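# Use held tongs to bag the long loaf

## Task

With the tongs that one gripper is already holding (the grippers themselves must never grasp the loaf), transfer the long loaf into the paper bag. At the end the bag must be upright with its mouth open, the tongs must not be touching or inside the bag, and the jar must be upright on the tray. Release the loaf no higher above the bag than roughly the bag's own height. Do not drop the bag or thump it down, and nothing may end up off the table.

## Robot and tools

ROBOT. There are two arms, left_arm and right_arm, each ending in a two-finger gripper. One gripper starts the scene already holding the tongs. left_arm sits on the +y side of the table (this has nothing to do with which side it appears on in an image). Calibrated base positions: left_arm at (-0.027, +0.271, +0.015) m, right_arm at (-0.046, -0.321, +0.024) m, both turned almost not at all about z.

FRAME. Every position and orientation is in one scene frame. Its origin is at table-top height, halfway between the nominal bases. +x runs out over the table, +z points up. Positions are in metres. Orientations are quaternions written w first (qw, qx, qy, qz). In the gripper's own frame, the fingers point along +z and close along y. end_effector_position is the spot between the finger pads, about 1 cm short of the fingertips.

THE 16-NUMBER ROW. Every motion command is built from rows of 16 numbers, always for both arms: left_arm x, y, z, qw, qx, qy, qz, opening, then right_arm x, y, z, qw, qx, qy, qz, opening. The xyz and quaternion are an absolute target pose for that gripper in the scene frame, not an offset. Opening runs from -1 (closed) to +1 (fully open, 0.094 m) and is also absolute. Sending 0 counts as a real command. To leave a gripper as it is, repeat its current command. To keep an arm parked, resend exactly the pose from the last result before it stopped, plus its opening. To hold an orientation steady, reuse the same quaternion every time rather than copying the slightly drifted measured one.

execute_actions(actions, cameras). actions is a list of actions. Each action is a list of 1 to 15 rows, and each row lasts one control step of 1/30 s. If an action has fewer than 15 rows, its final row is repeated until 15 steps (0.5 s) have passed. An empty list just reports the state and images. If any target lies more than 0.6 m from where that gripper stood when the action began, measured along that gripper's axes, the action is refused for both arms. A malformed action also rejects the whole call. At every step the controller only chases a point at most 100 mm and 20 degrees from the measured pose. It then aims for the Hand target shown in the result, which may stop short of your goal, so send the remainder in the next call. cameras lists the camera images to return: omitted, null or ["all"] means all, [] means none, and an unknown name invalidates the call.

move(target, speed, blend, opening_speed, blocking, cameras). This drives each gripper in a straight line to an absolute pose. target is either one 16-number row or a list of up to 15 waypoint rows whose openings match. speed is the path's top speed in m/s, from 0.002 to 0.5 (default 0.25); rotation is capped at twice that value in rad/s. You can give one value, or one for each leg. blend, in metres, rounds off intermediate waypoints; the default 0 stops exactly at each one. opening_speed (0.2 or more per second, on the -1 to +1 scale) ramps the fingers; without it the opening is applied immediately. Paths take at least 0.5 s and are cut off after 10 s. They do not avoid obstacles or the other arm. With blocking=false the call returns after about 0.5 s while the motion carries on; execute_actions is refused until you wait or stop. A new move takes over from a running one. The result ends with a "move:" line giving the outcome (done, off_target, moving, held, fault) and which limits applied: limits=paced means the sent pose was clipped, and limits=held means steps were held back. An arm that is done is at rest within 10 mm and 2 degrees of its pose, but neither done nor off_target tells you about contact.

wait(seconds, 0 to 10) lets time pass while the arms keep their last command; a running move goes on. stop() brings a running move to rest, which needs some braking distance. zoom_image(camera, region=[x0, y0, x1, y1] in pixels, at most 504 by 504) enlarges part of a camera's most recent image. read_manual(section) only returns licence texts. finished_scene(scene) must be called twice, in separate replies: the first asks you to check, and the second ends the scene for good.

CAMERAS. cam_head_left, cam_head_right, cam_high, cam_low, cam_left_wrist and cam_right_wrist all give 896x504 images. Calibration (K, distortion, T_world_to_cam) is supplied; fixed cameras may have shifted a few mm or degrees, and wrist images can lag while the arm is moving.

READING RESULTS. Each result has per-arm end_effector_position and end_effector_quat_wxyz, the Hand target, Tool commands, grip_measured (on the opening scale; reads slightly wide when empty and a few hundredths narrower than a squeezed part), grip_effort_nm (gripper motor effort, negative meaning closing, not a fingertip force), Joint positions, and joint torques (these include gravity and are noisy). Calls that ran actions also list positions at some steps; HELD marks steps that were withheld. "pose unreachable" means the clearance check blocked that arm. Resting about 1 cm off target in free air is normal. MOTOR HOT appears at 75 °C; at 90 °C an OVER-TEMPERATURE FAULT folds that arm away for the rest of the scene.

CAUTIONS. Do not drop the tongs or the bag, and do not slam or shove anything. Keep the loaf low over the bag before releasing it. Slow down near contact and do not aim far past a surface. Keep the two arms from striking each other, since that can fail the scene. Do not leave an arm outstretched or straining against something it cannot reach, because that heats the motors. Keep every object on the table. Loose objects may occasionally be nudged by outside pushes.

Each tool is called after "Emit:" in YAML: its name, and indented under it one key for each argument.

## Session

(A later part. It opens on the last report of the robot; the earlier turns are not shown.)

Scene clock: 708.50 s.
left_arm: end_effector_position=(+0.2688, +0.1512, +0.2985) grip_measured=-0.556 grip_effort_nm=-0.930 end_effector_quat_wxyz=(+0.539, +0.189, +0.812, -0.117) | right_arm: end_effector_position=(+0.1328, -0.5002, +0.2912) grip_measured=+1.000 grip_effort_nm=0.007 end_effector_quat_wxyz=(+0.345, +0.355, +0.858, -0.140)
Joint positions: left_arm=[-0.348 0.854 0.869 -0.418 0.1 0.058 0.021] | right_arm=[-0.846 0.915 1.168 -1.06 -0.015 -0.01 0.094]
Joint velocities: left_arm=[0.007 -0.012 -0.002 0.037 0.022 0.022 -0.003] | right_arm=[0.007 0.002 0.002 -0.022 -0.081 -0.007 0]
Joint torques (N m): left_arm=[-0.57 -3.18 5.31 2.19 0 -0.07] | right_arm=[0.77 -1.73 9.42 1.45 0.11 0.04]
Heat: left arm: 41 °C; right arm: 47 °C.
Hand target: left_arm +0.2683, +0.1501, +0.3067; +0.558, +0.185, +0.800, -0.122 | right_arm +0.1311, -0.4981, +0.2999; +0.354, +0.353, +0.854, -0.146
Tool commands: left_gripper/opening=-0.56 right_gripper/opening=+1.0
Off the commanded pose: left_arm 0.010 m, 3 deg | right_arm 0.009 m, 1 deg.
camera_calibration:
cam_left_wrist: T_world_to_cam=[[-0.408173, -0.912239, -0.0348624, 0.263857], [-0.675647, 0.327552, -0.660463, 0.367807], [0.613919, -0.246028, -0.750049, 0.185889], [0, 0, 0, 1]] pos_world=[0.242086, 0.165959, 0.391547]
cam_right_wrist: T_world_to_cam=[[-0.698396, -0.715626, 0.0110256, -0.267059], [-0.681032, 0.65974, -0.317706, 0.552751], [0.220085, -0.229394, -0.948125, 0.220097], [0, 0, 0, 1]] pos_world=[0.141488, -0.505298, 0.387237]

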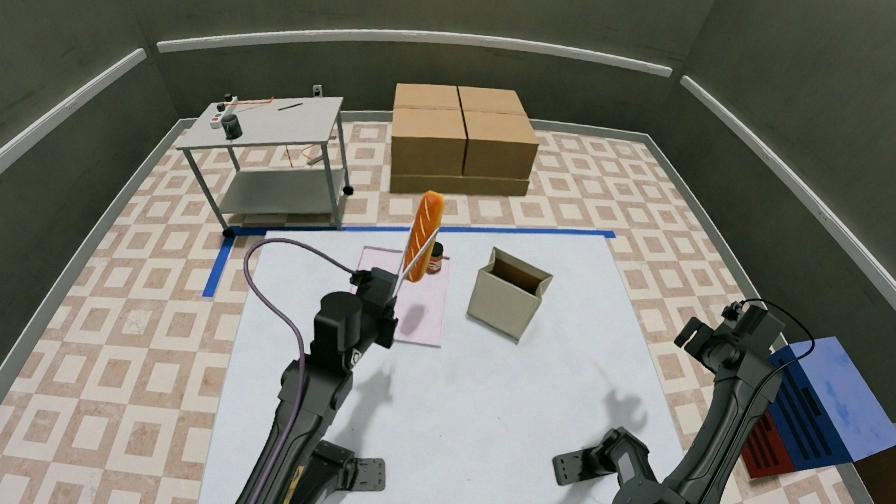

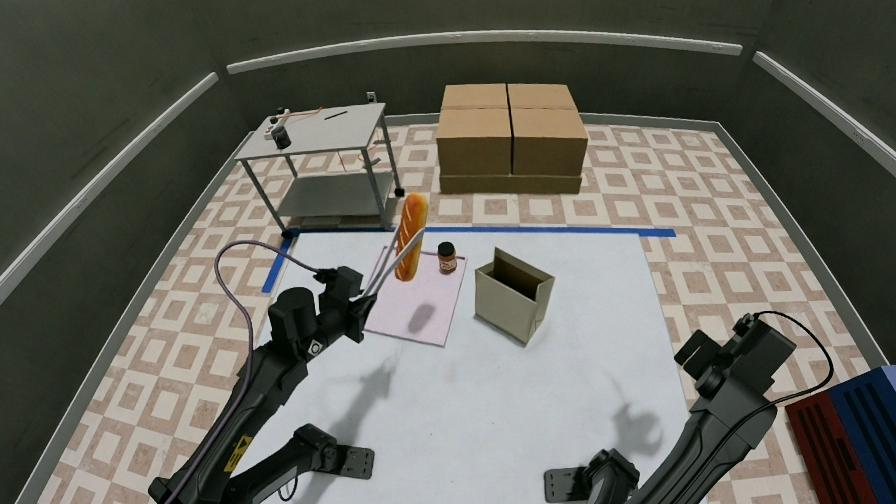

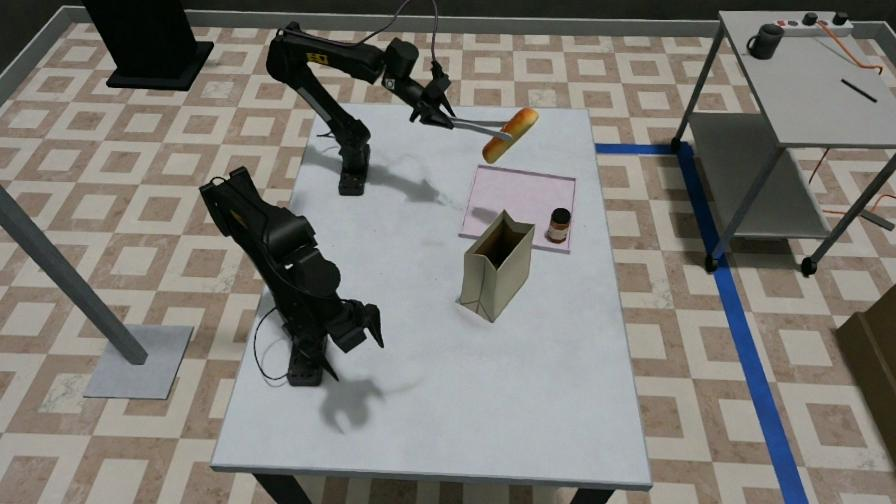

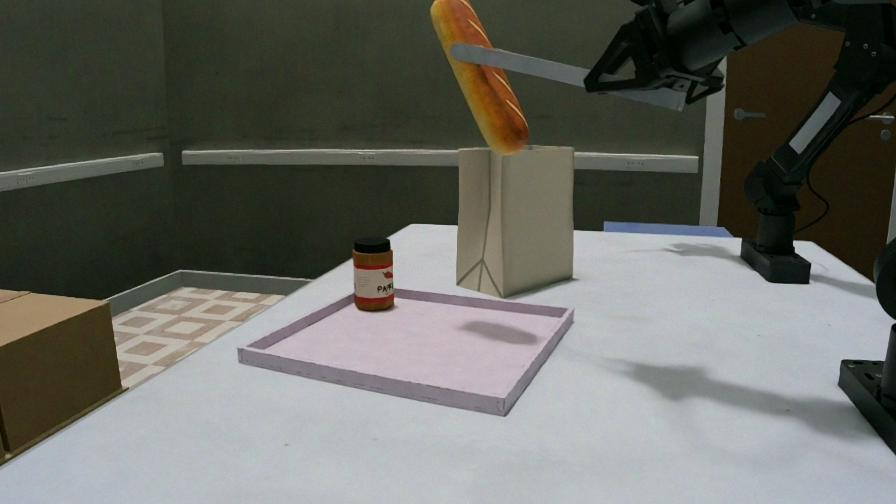

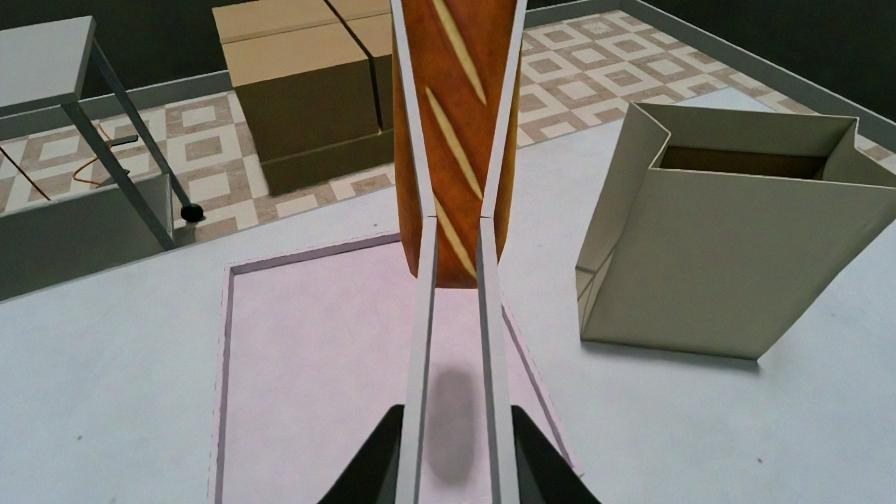

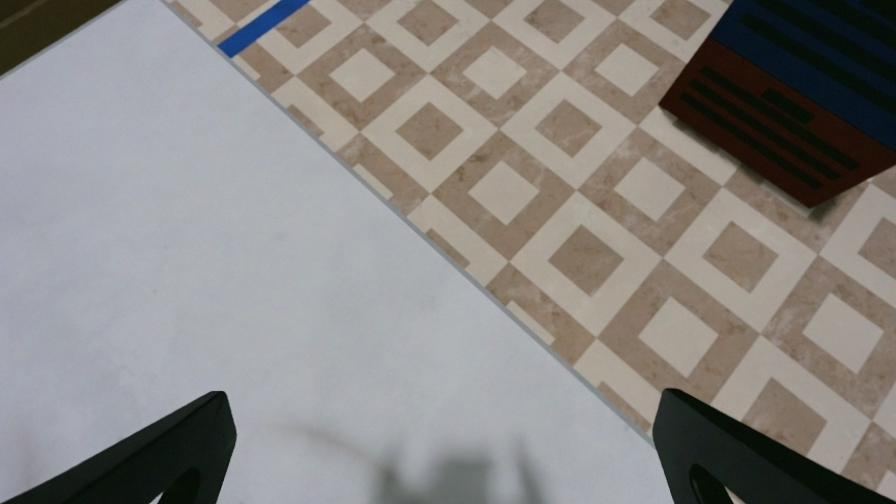

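Emit:
move:
  target:
    - [0.262,0.10,0.295,0.6223,0.1918,0.7416,-0.1610,-0.56,0.131,-0.498,0.30,0.3536,0.3536,0.8536,-0.1464,1.0]
    - [0.275,0.0,0.288,0.6762,0.2068,0.6762,-0.2068,-0.56,0.131,-0.498,0.30,0.3536,0.3536,0.8536,-0.1464,1.0]
  speed: 0.12
  blend: 0.03

Scene clock: 726.73 s.
left_arm: end_effector_position=(+0.2777, +0.0006, +0.2874) grip_measured=-0.555 grip_effort_nm=-0.911 end_effector_quat_wxyz=(+0.669, +0.211, +0.683, -0.204) | right_arm: end_effector_position=(+0.1328, -0.5002, +0.2912) grip_measured=+1.000 grip_effort_nm=0.012 end_effector_quat_wxyz=(+0.345, +0.355, +0.858, -0.140)
Joint positions: left_arm=[-0.846 1.2 0.611 0.566 -0.237 -0.003 0.021] | right_arm=[-0.846 0.915 1.168 -1.06 -0.015 -0.01 0.094]
Joint velocities: left_arm=[-0.012 0.017 -0.002 0.095 0.051 0.007 0.001] | right_arm=[0.002 0.012 -0.007 0.022 0.022 0.037 0]
Joint torques (N m): left_arm=[-0.36 -3.6 5.52 2.23 -0.1 0.15] | right_arm=[0.77 -1.72 9.42 1.45 0.11 0.05]
Heat: left arm: 40 °C; right arm: 47 °C.
Hand target: left_arm +0.2779, -0.0002, +0.2881; +0.676, +0.209, +0.676, -0.204 | right_arm +0.1311, -0.4981, +0.2999; +0.354, +0.354, +0.854, -0.146
Off the commanded pose: left_arm 0.003 m, 1 deg | right_arm 0.009 m, 1 deg.
move: done
camera_calibration:
cam_left_wrist: T_world_to_cam=[[-0.533264, -0.845869, -0.0115888, 0.157744], [-0.377604, 0.250268, -0.891505, 0.39948], [0.756997, -0.471032, -0.452863, 0.0101326], [0, 0, 0, 1]] pos_world=[0.227294, 0.0382261, 0.362555]
cam_right_wrist: T_world_to_cam=[[-0.698396, -0.715626, 0.0110256, -0.267059], [-0.681032, 0.65974, -0.317706, 0.552751], [0.220085, -0.229394, -0.948125, 0.220097], [0, 0, 0, 1]] pos_world=[0.141488, -0.505298, 0.387237]

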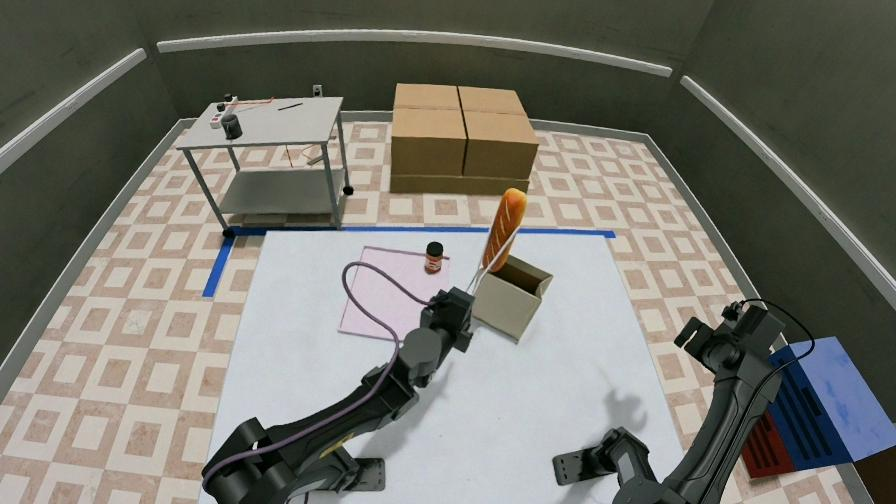

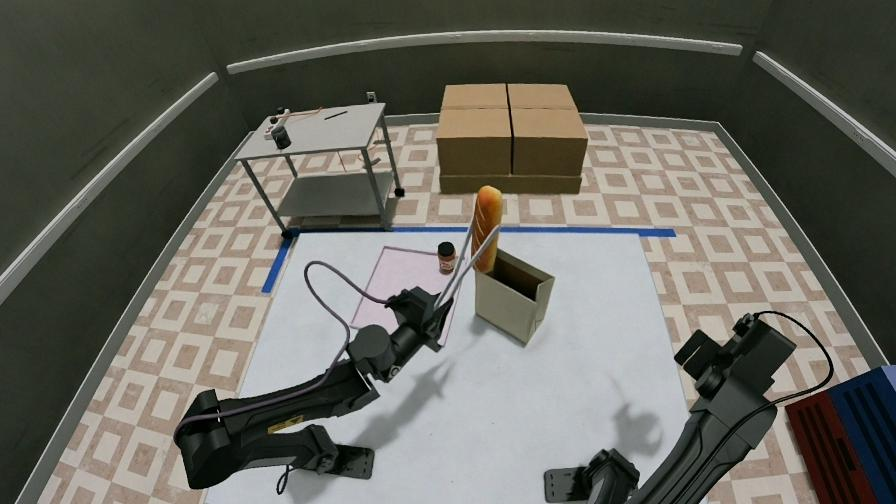

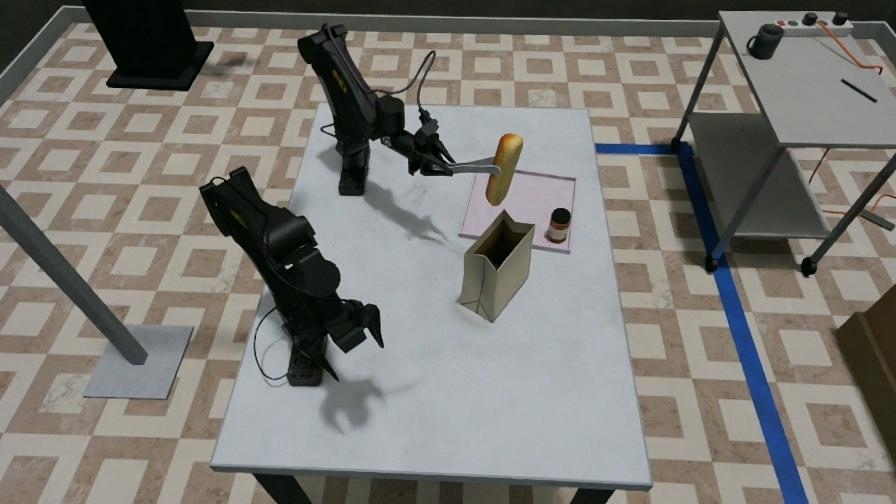

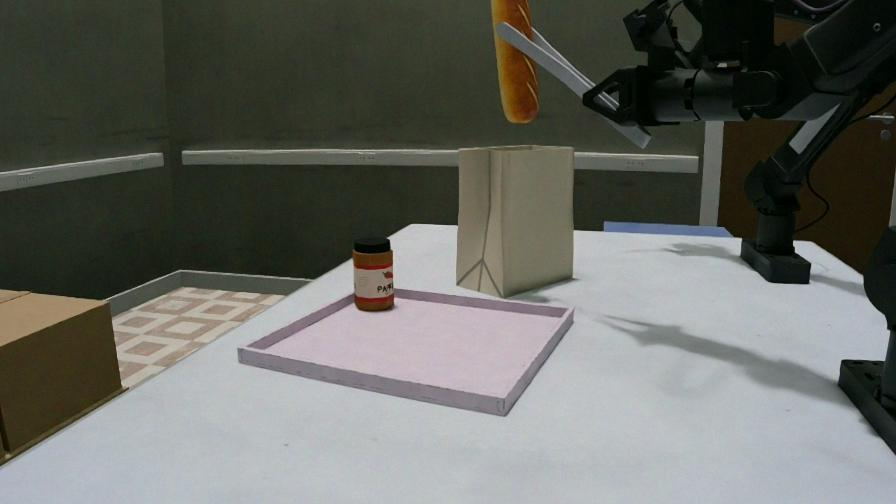

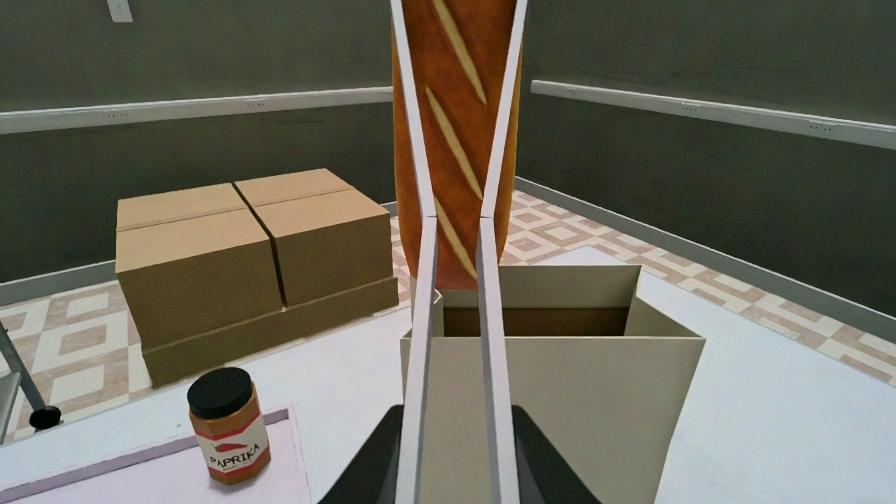

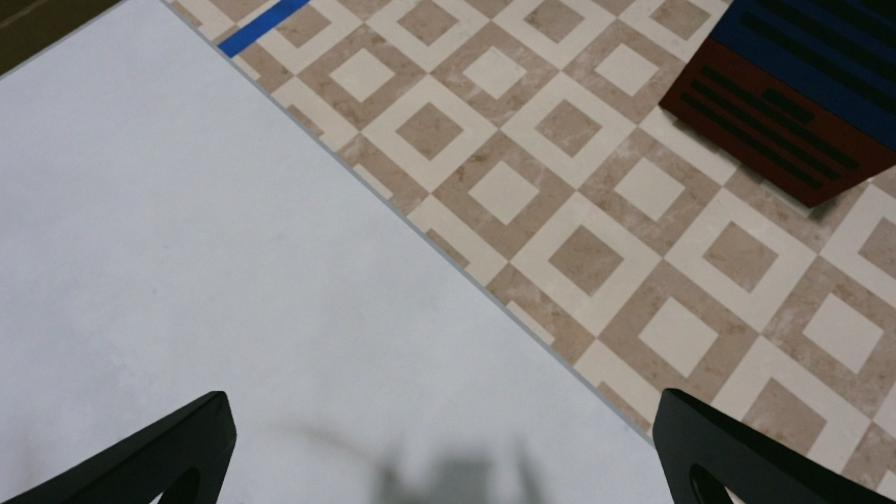

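Emit:
zoom_image:
  camera: "cam_left_wrist"
  region: [350, 200, 750, 425]

Emit:
zoom_image:
  camera: "cam_high"
  region: [400, 120, 620, 340]

Scaled by 1.260.

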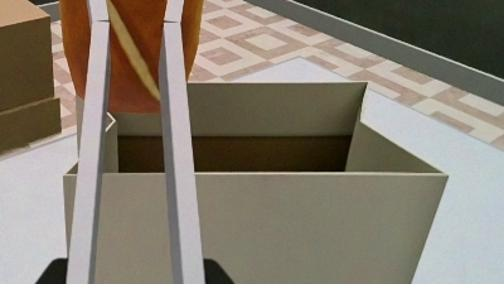

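Scaled by 2.291.

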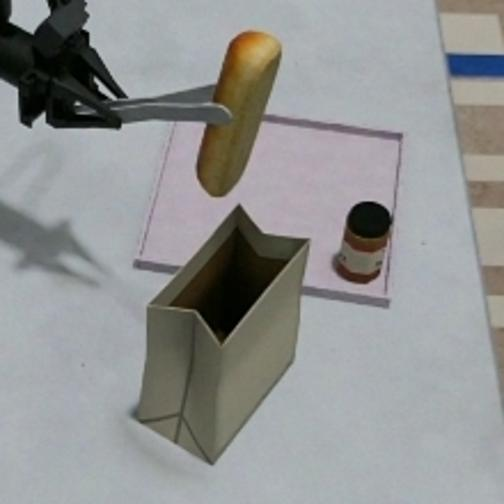

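Emit:
zoom_image:
  camera: "cam_head_right"
  region: [420, 170, 600, 360]

Emit:
zoom_image:
  camera: "cam_head_left"
  region: [420, 170, 600, 360]

Scaled by 2.653.

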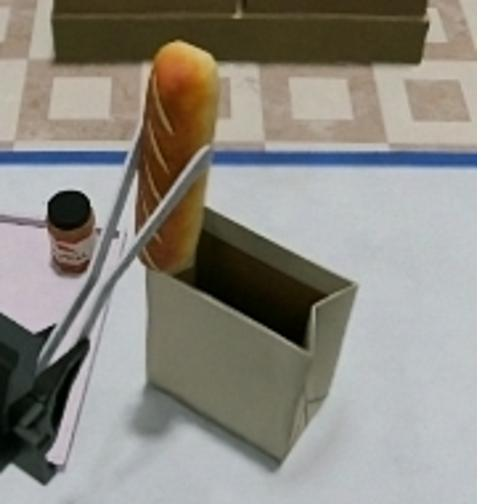

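Scaled by 2.653.

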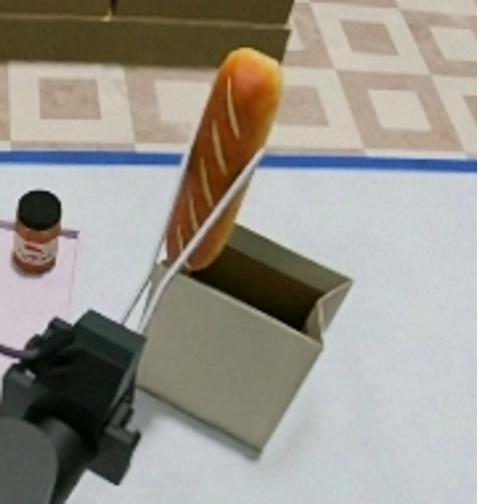

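Emit:
move:
  target: [0.290,-0.063,0.288,0.6762,0.2068,0.6762,-0.2068,-0.56,0.131,-0.498,0.30,0.3536,0.3536,0.8536,-0.1464,1.0]
  speed: 0.1

Emit:
zoom_image:
  camera: "cam_high"
  region: [400, 120, 620, 340]

Emit:
zoom_image:
  camera: "cam_head_right"
  region: [420, 170, 600, 360]

Scene clock: 820.90 s.
left_arm: end_effector_position=(+0.2858, -0.0560, +0.2642) grip_measured=-0.559 grip_effort_nm=-0.696 end_effector_quat_wxyz=(+0.655, +0.223, +0.696, -0.194) | right_arm: end_effector_position=(+0.1328, -0.5002, +0.2912) grip_measured=+1.000 grip_effort_nm=0.002 end_effector_quat_wxyz=(+0.345, +0.355, +0.858, -0.140)
Joint positions: left_arm=[-0.96 1.441 0.733 0.636 -0.348 -0.002 0.021] | right_arm=[-0.846 0.915 1.168 -1.06 -0.015 -0.009 0.094]
Joint velocities: left_arm=[0.007 -0.012 0.017 -0.051 0.022 -0.022 0.012] | right_arm=[-0.017 -0.007 -0.012 0.037 -0.022 0.007 0]
Joint torques (N m): left_arm=[-0.03 -5.86 9.17 2.21 -0.11 0.07] | right_arm=[0.77 -1.73 9.42 1.46 0.11 0.04]
Heat: left arm: 46 °C; right arm: 47 °C.
Hand target: left_arm +0.2897, -0.0617, +0.2879; +0.676, +0.207, +0.676, -0.207 | right_arm +0.1311, -0.4981, +0.2999; +0.354, +0.354, +0.854, -0.146
Off the commanded pose: left_arm 0.025 m, 4 deg | right_arm 0.009 m, 1 deg.
move: off_target (left_arm)
camera_calibration:
cam_left_wrist: T_world_to_cam=[[-0.535886, -0.84365, -0.0328763, 0.120376], [-0.400056, 0.288021, -0.870057, 0.398931], [0.743492, -0.453099, -0.491854, -0.0179948], [0, 0, 0, 1]] pos_world=[0.237481, -0.0214987, 0.342199]
cam_right_wrist: T_world_to_cam=[[-0.698596, -0.715436, 0.010762, -0.26686], [-0.680792, 0.659988, -0.317709, 0.552843], [0.220197, -0.229276, -0.948127, 0.220142], [0, 0, 0, 1]] pos_world=[0.141469, -0.505318, 0.387237]

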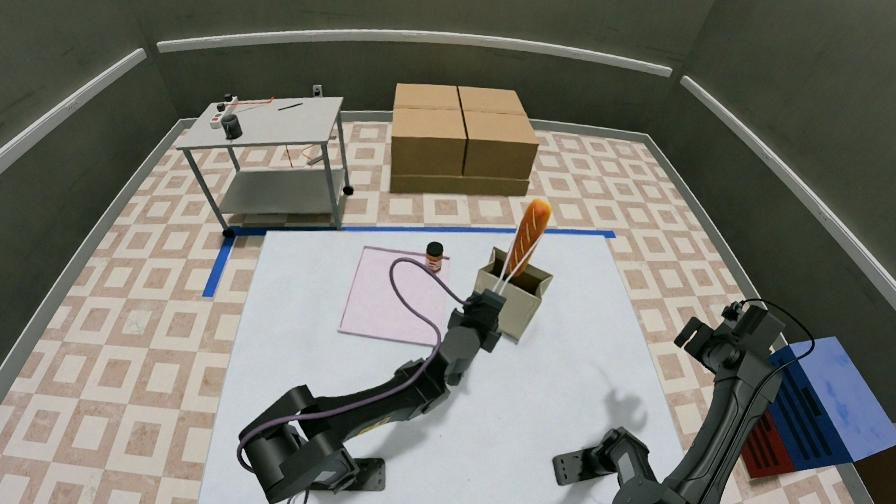

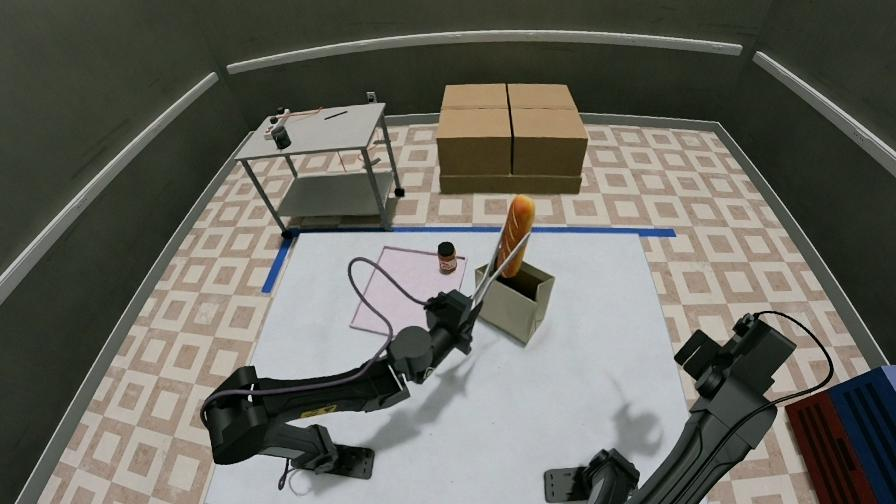

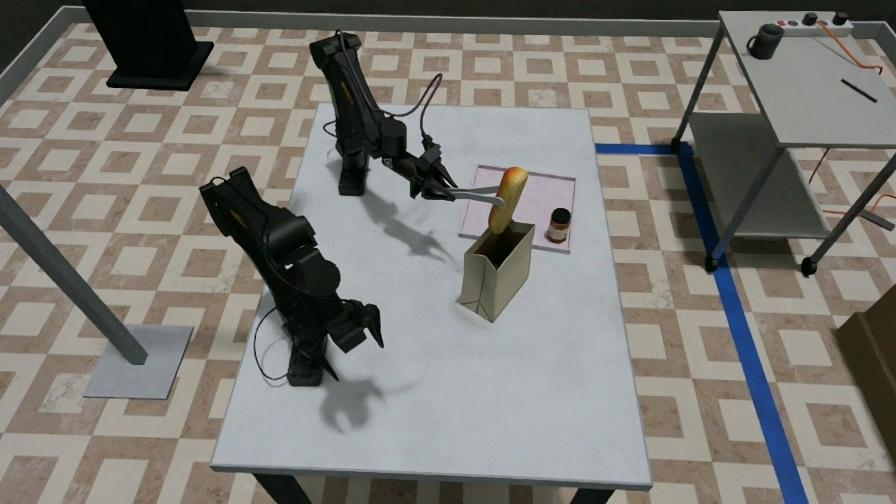

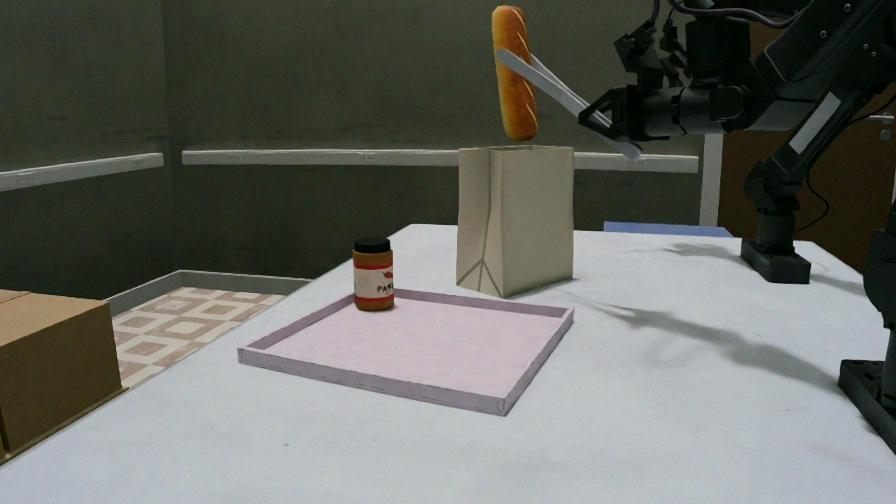

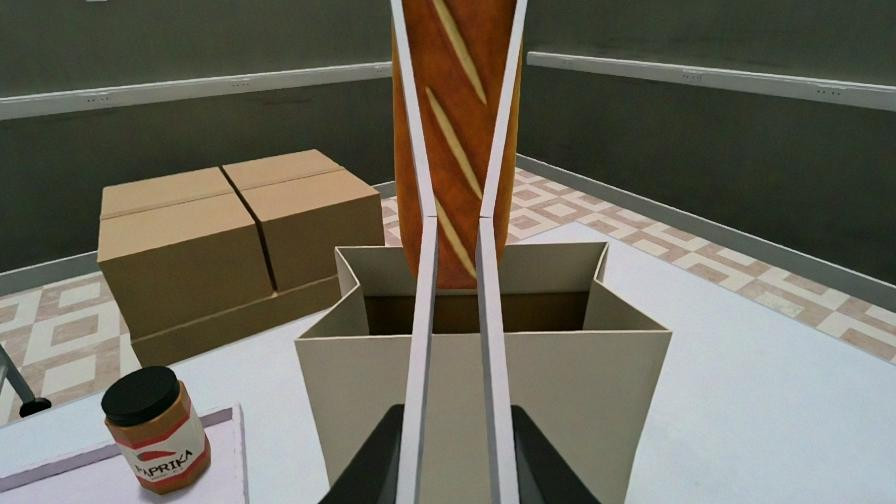

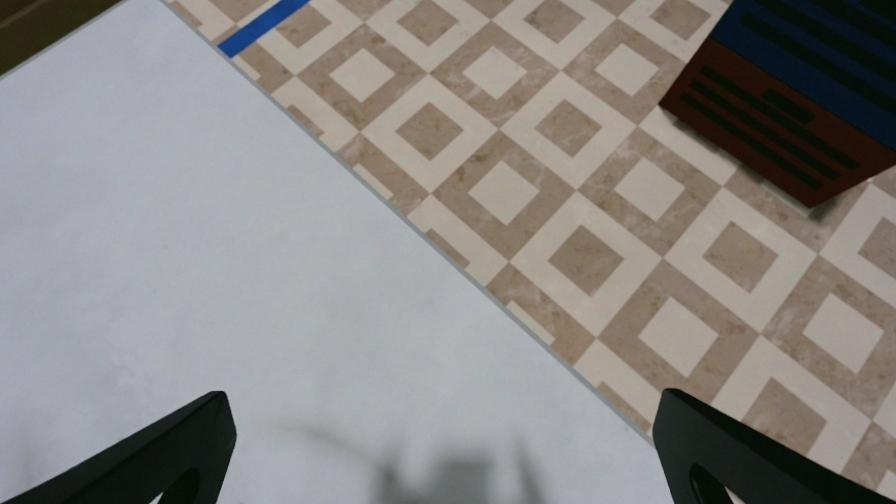

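Scaled by 2.291.

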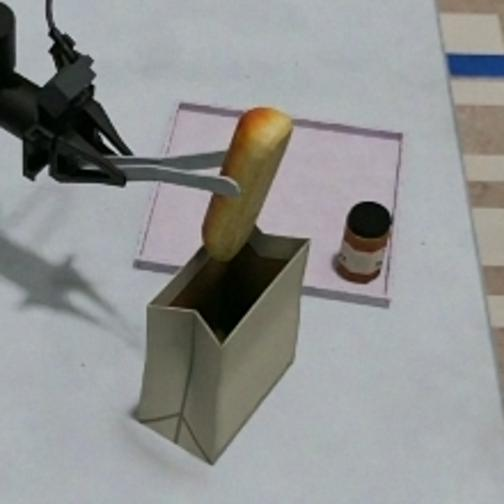

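Scaled by 2.653.

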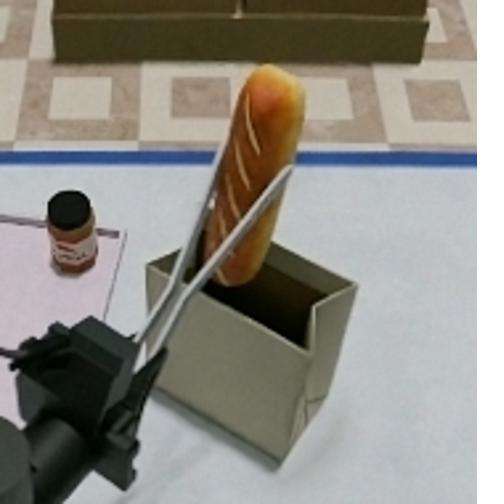

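Emit:
move:
  target: [0.294,-0.071,0.298,0.6937,0.2013,0.6583,-0.2121,-0.56,0.131,-0.498,0.30,0.3536,0.3536,0.8536,-0.1464,1.0]
  speed: 0.08

Emit:
zoom_image:
  camera: "cam_high"
  region: [400, 120, 620, 340]

Emit:
zoom_image:
  camera: "cam_head_right"
  region: [420, 170, 600, 360]

Scene clock: 847.00 s.
left_arm: end_effector_position=(+0.2903, -0.0637, +0.2758) grip_measured=-0.555 grip_effort_nm=-0.906 end_effector_quat_wxyz=(+0.674, +0.214, +0.678, -0.201) | right_arm: end_effector_position=(+0.1328, -0.5002, +0.2912) grip_measured=+1.000 grip_effort_nm=-0.002 end_effector_quat_wxyz=(+0.345, +0.355, +0.858, -0.140)
Joint positions: left_arm=[-0.964 1.48 0.756 0.712 -0.356 0.012 0.021] | right_arm=[-0.846 0.915 1.168 -1.06 -0.015 -0.009 0.094]
Joint velocities: left_arm=[-0.002 -0.017 0.007 -0.022 -0.022 -0.081 0] | right_arm=[0.002 -0.002 -0.007 -0.081 -0.051 0.022 0]
Joint torques (N m): left_arm=[-0.54 -5.98 9.35 2.22 -0.07 0.08] | right_arm=[0.77 -1.73 9.43 1.46 0.11 0.04]
Heat: left arm: 46 °C; right arm: 47 °C.
Hand target: left_arm +0.2931, -0.0698, +0.2979; +0.694, +0.202, +0.658, -0.212 | right_arm +0.1311, -0.4981, +0.2999; +0.354, +0.354, +0.854, -0.146
Off the commanded pose: left_arm 0.024 m, 4 deg | right_arm 0.009 m, 1 deg.
move: off_target (left_arm)
camera_calibration:
cam_left_wrist: T_world_to_cam=[[-0.532218, -0.84625, -0.0245865, 0.113254], [-0.363129, 0.254418, -0.896331, 0.407388], [0.764775, -0.468115, -0.442704, -0.03987], [0, 0, 0, 1]] pos_world=[0.238702, -0.0264691, 0.350288]
cam_right_wrist: T_world_to_cam=[[-0.698596, -0.715436, 0.010762, -0.26686], [-0.680792, 0.659988, -0.317709, 0.552843], [0.220197, -0.229276, -0.948127, 0.220142], [0, 0, 0, 1]] pos_world=[0.141469, -0.505318, 0.387237]

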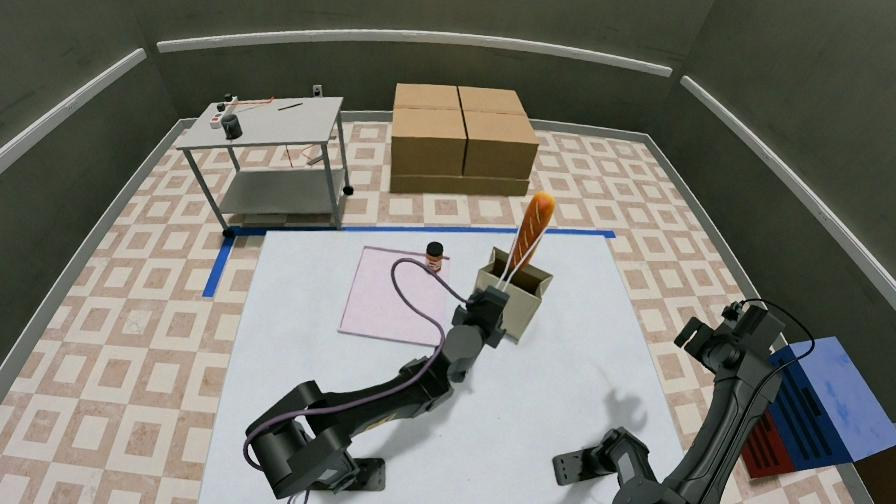

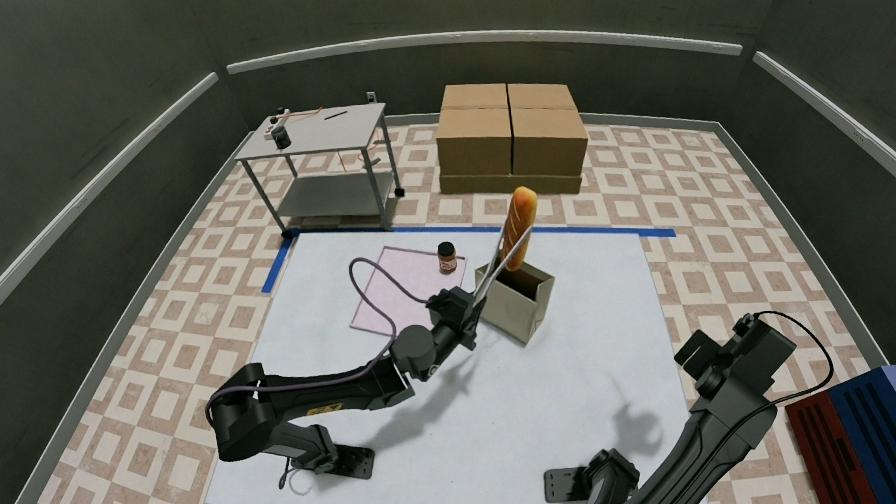

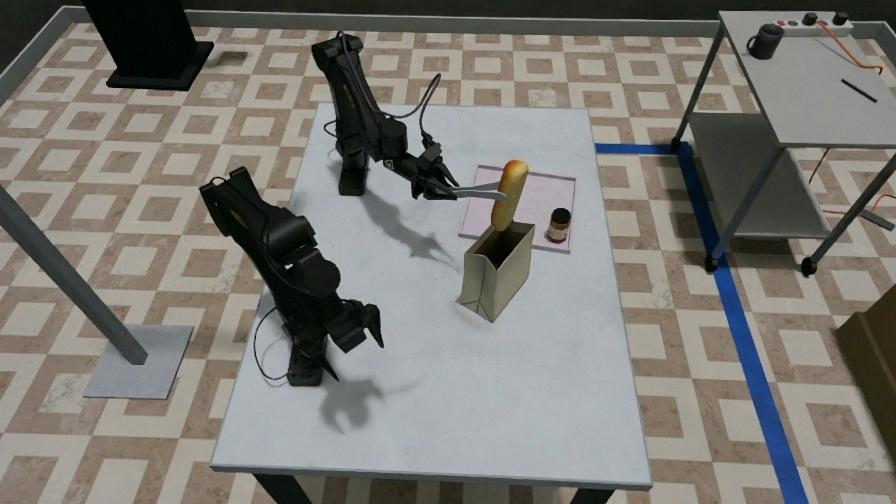

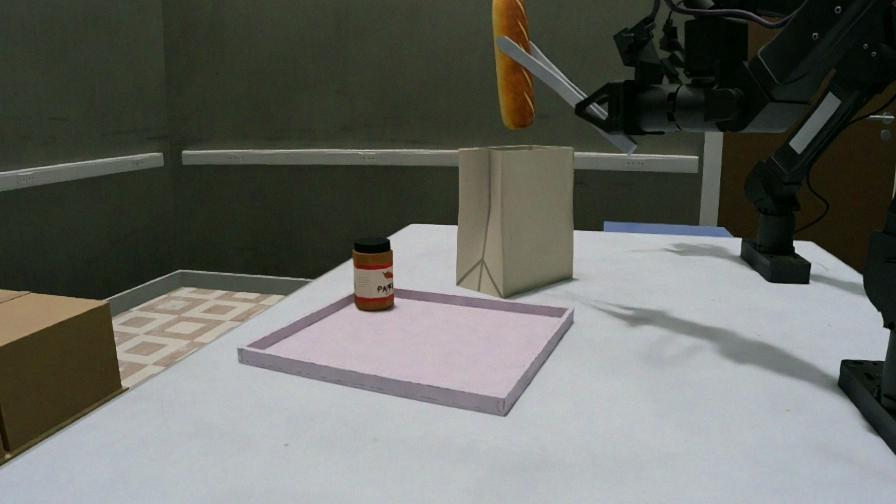

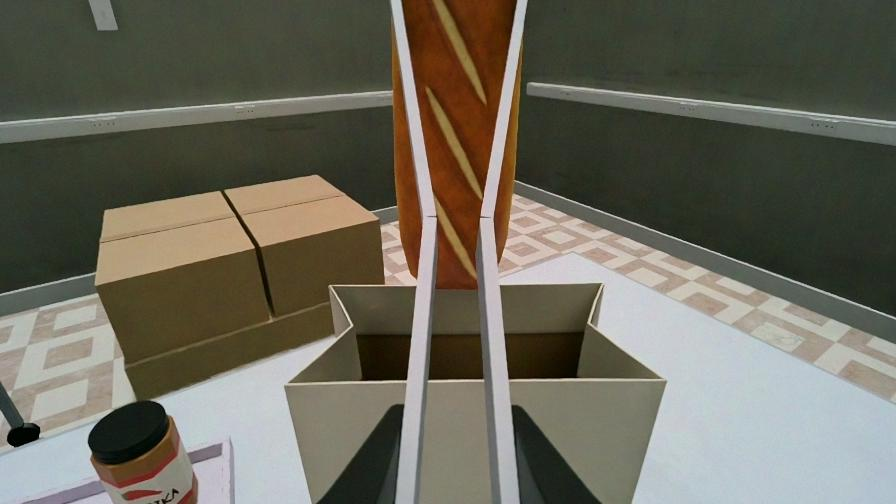

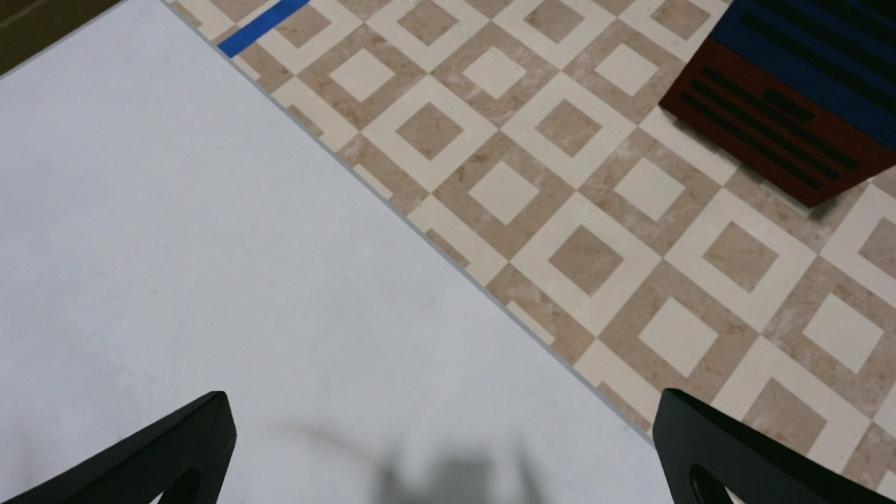

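Scaled by 2.291.

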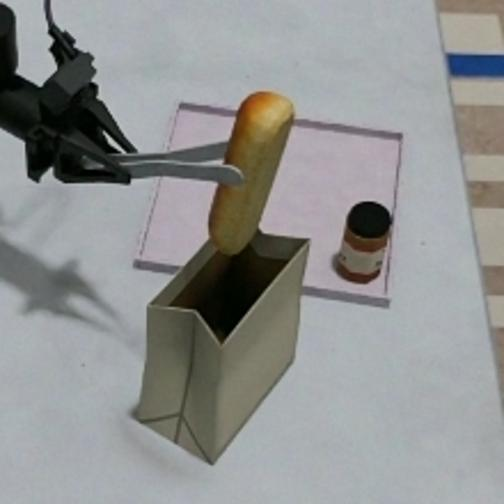

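Scaled by 2.653.

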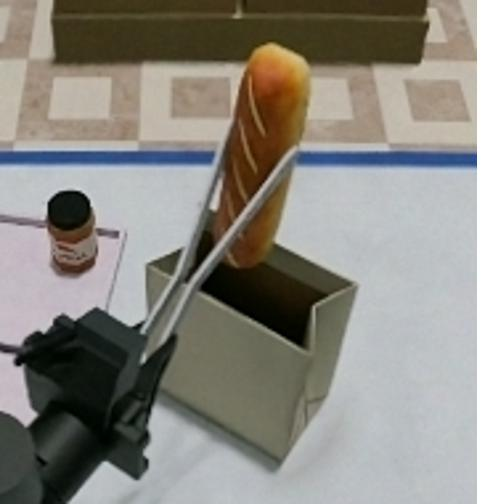

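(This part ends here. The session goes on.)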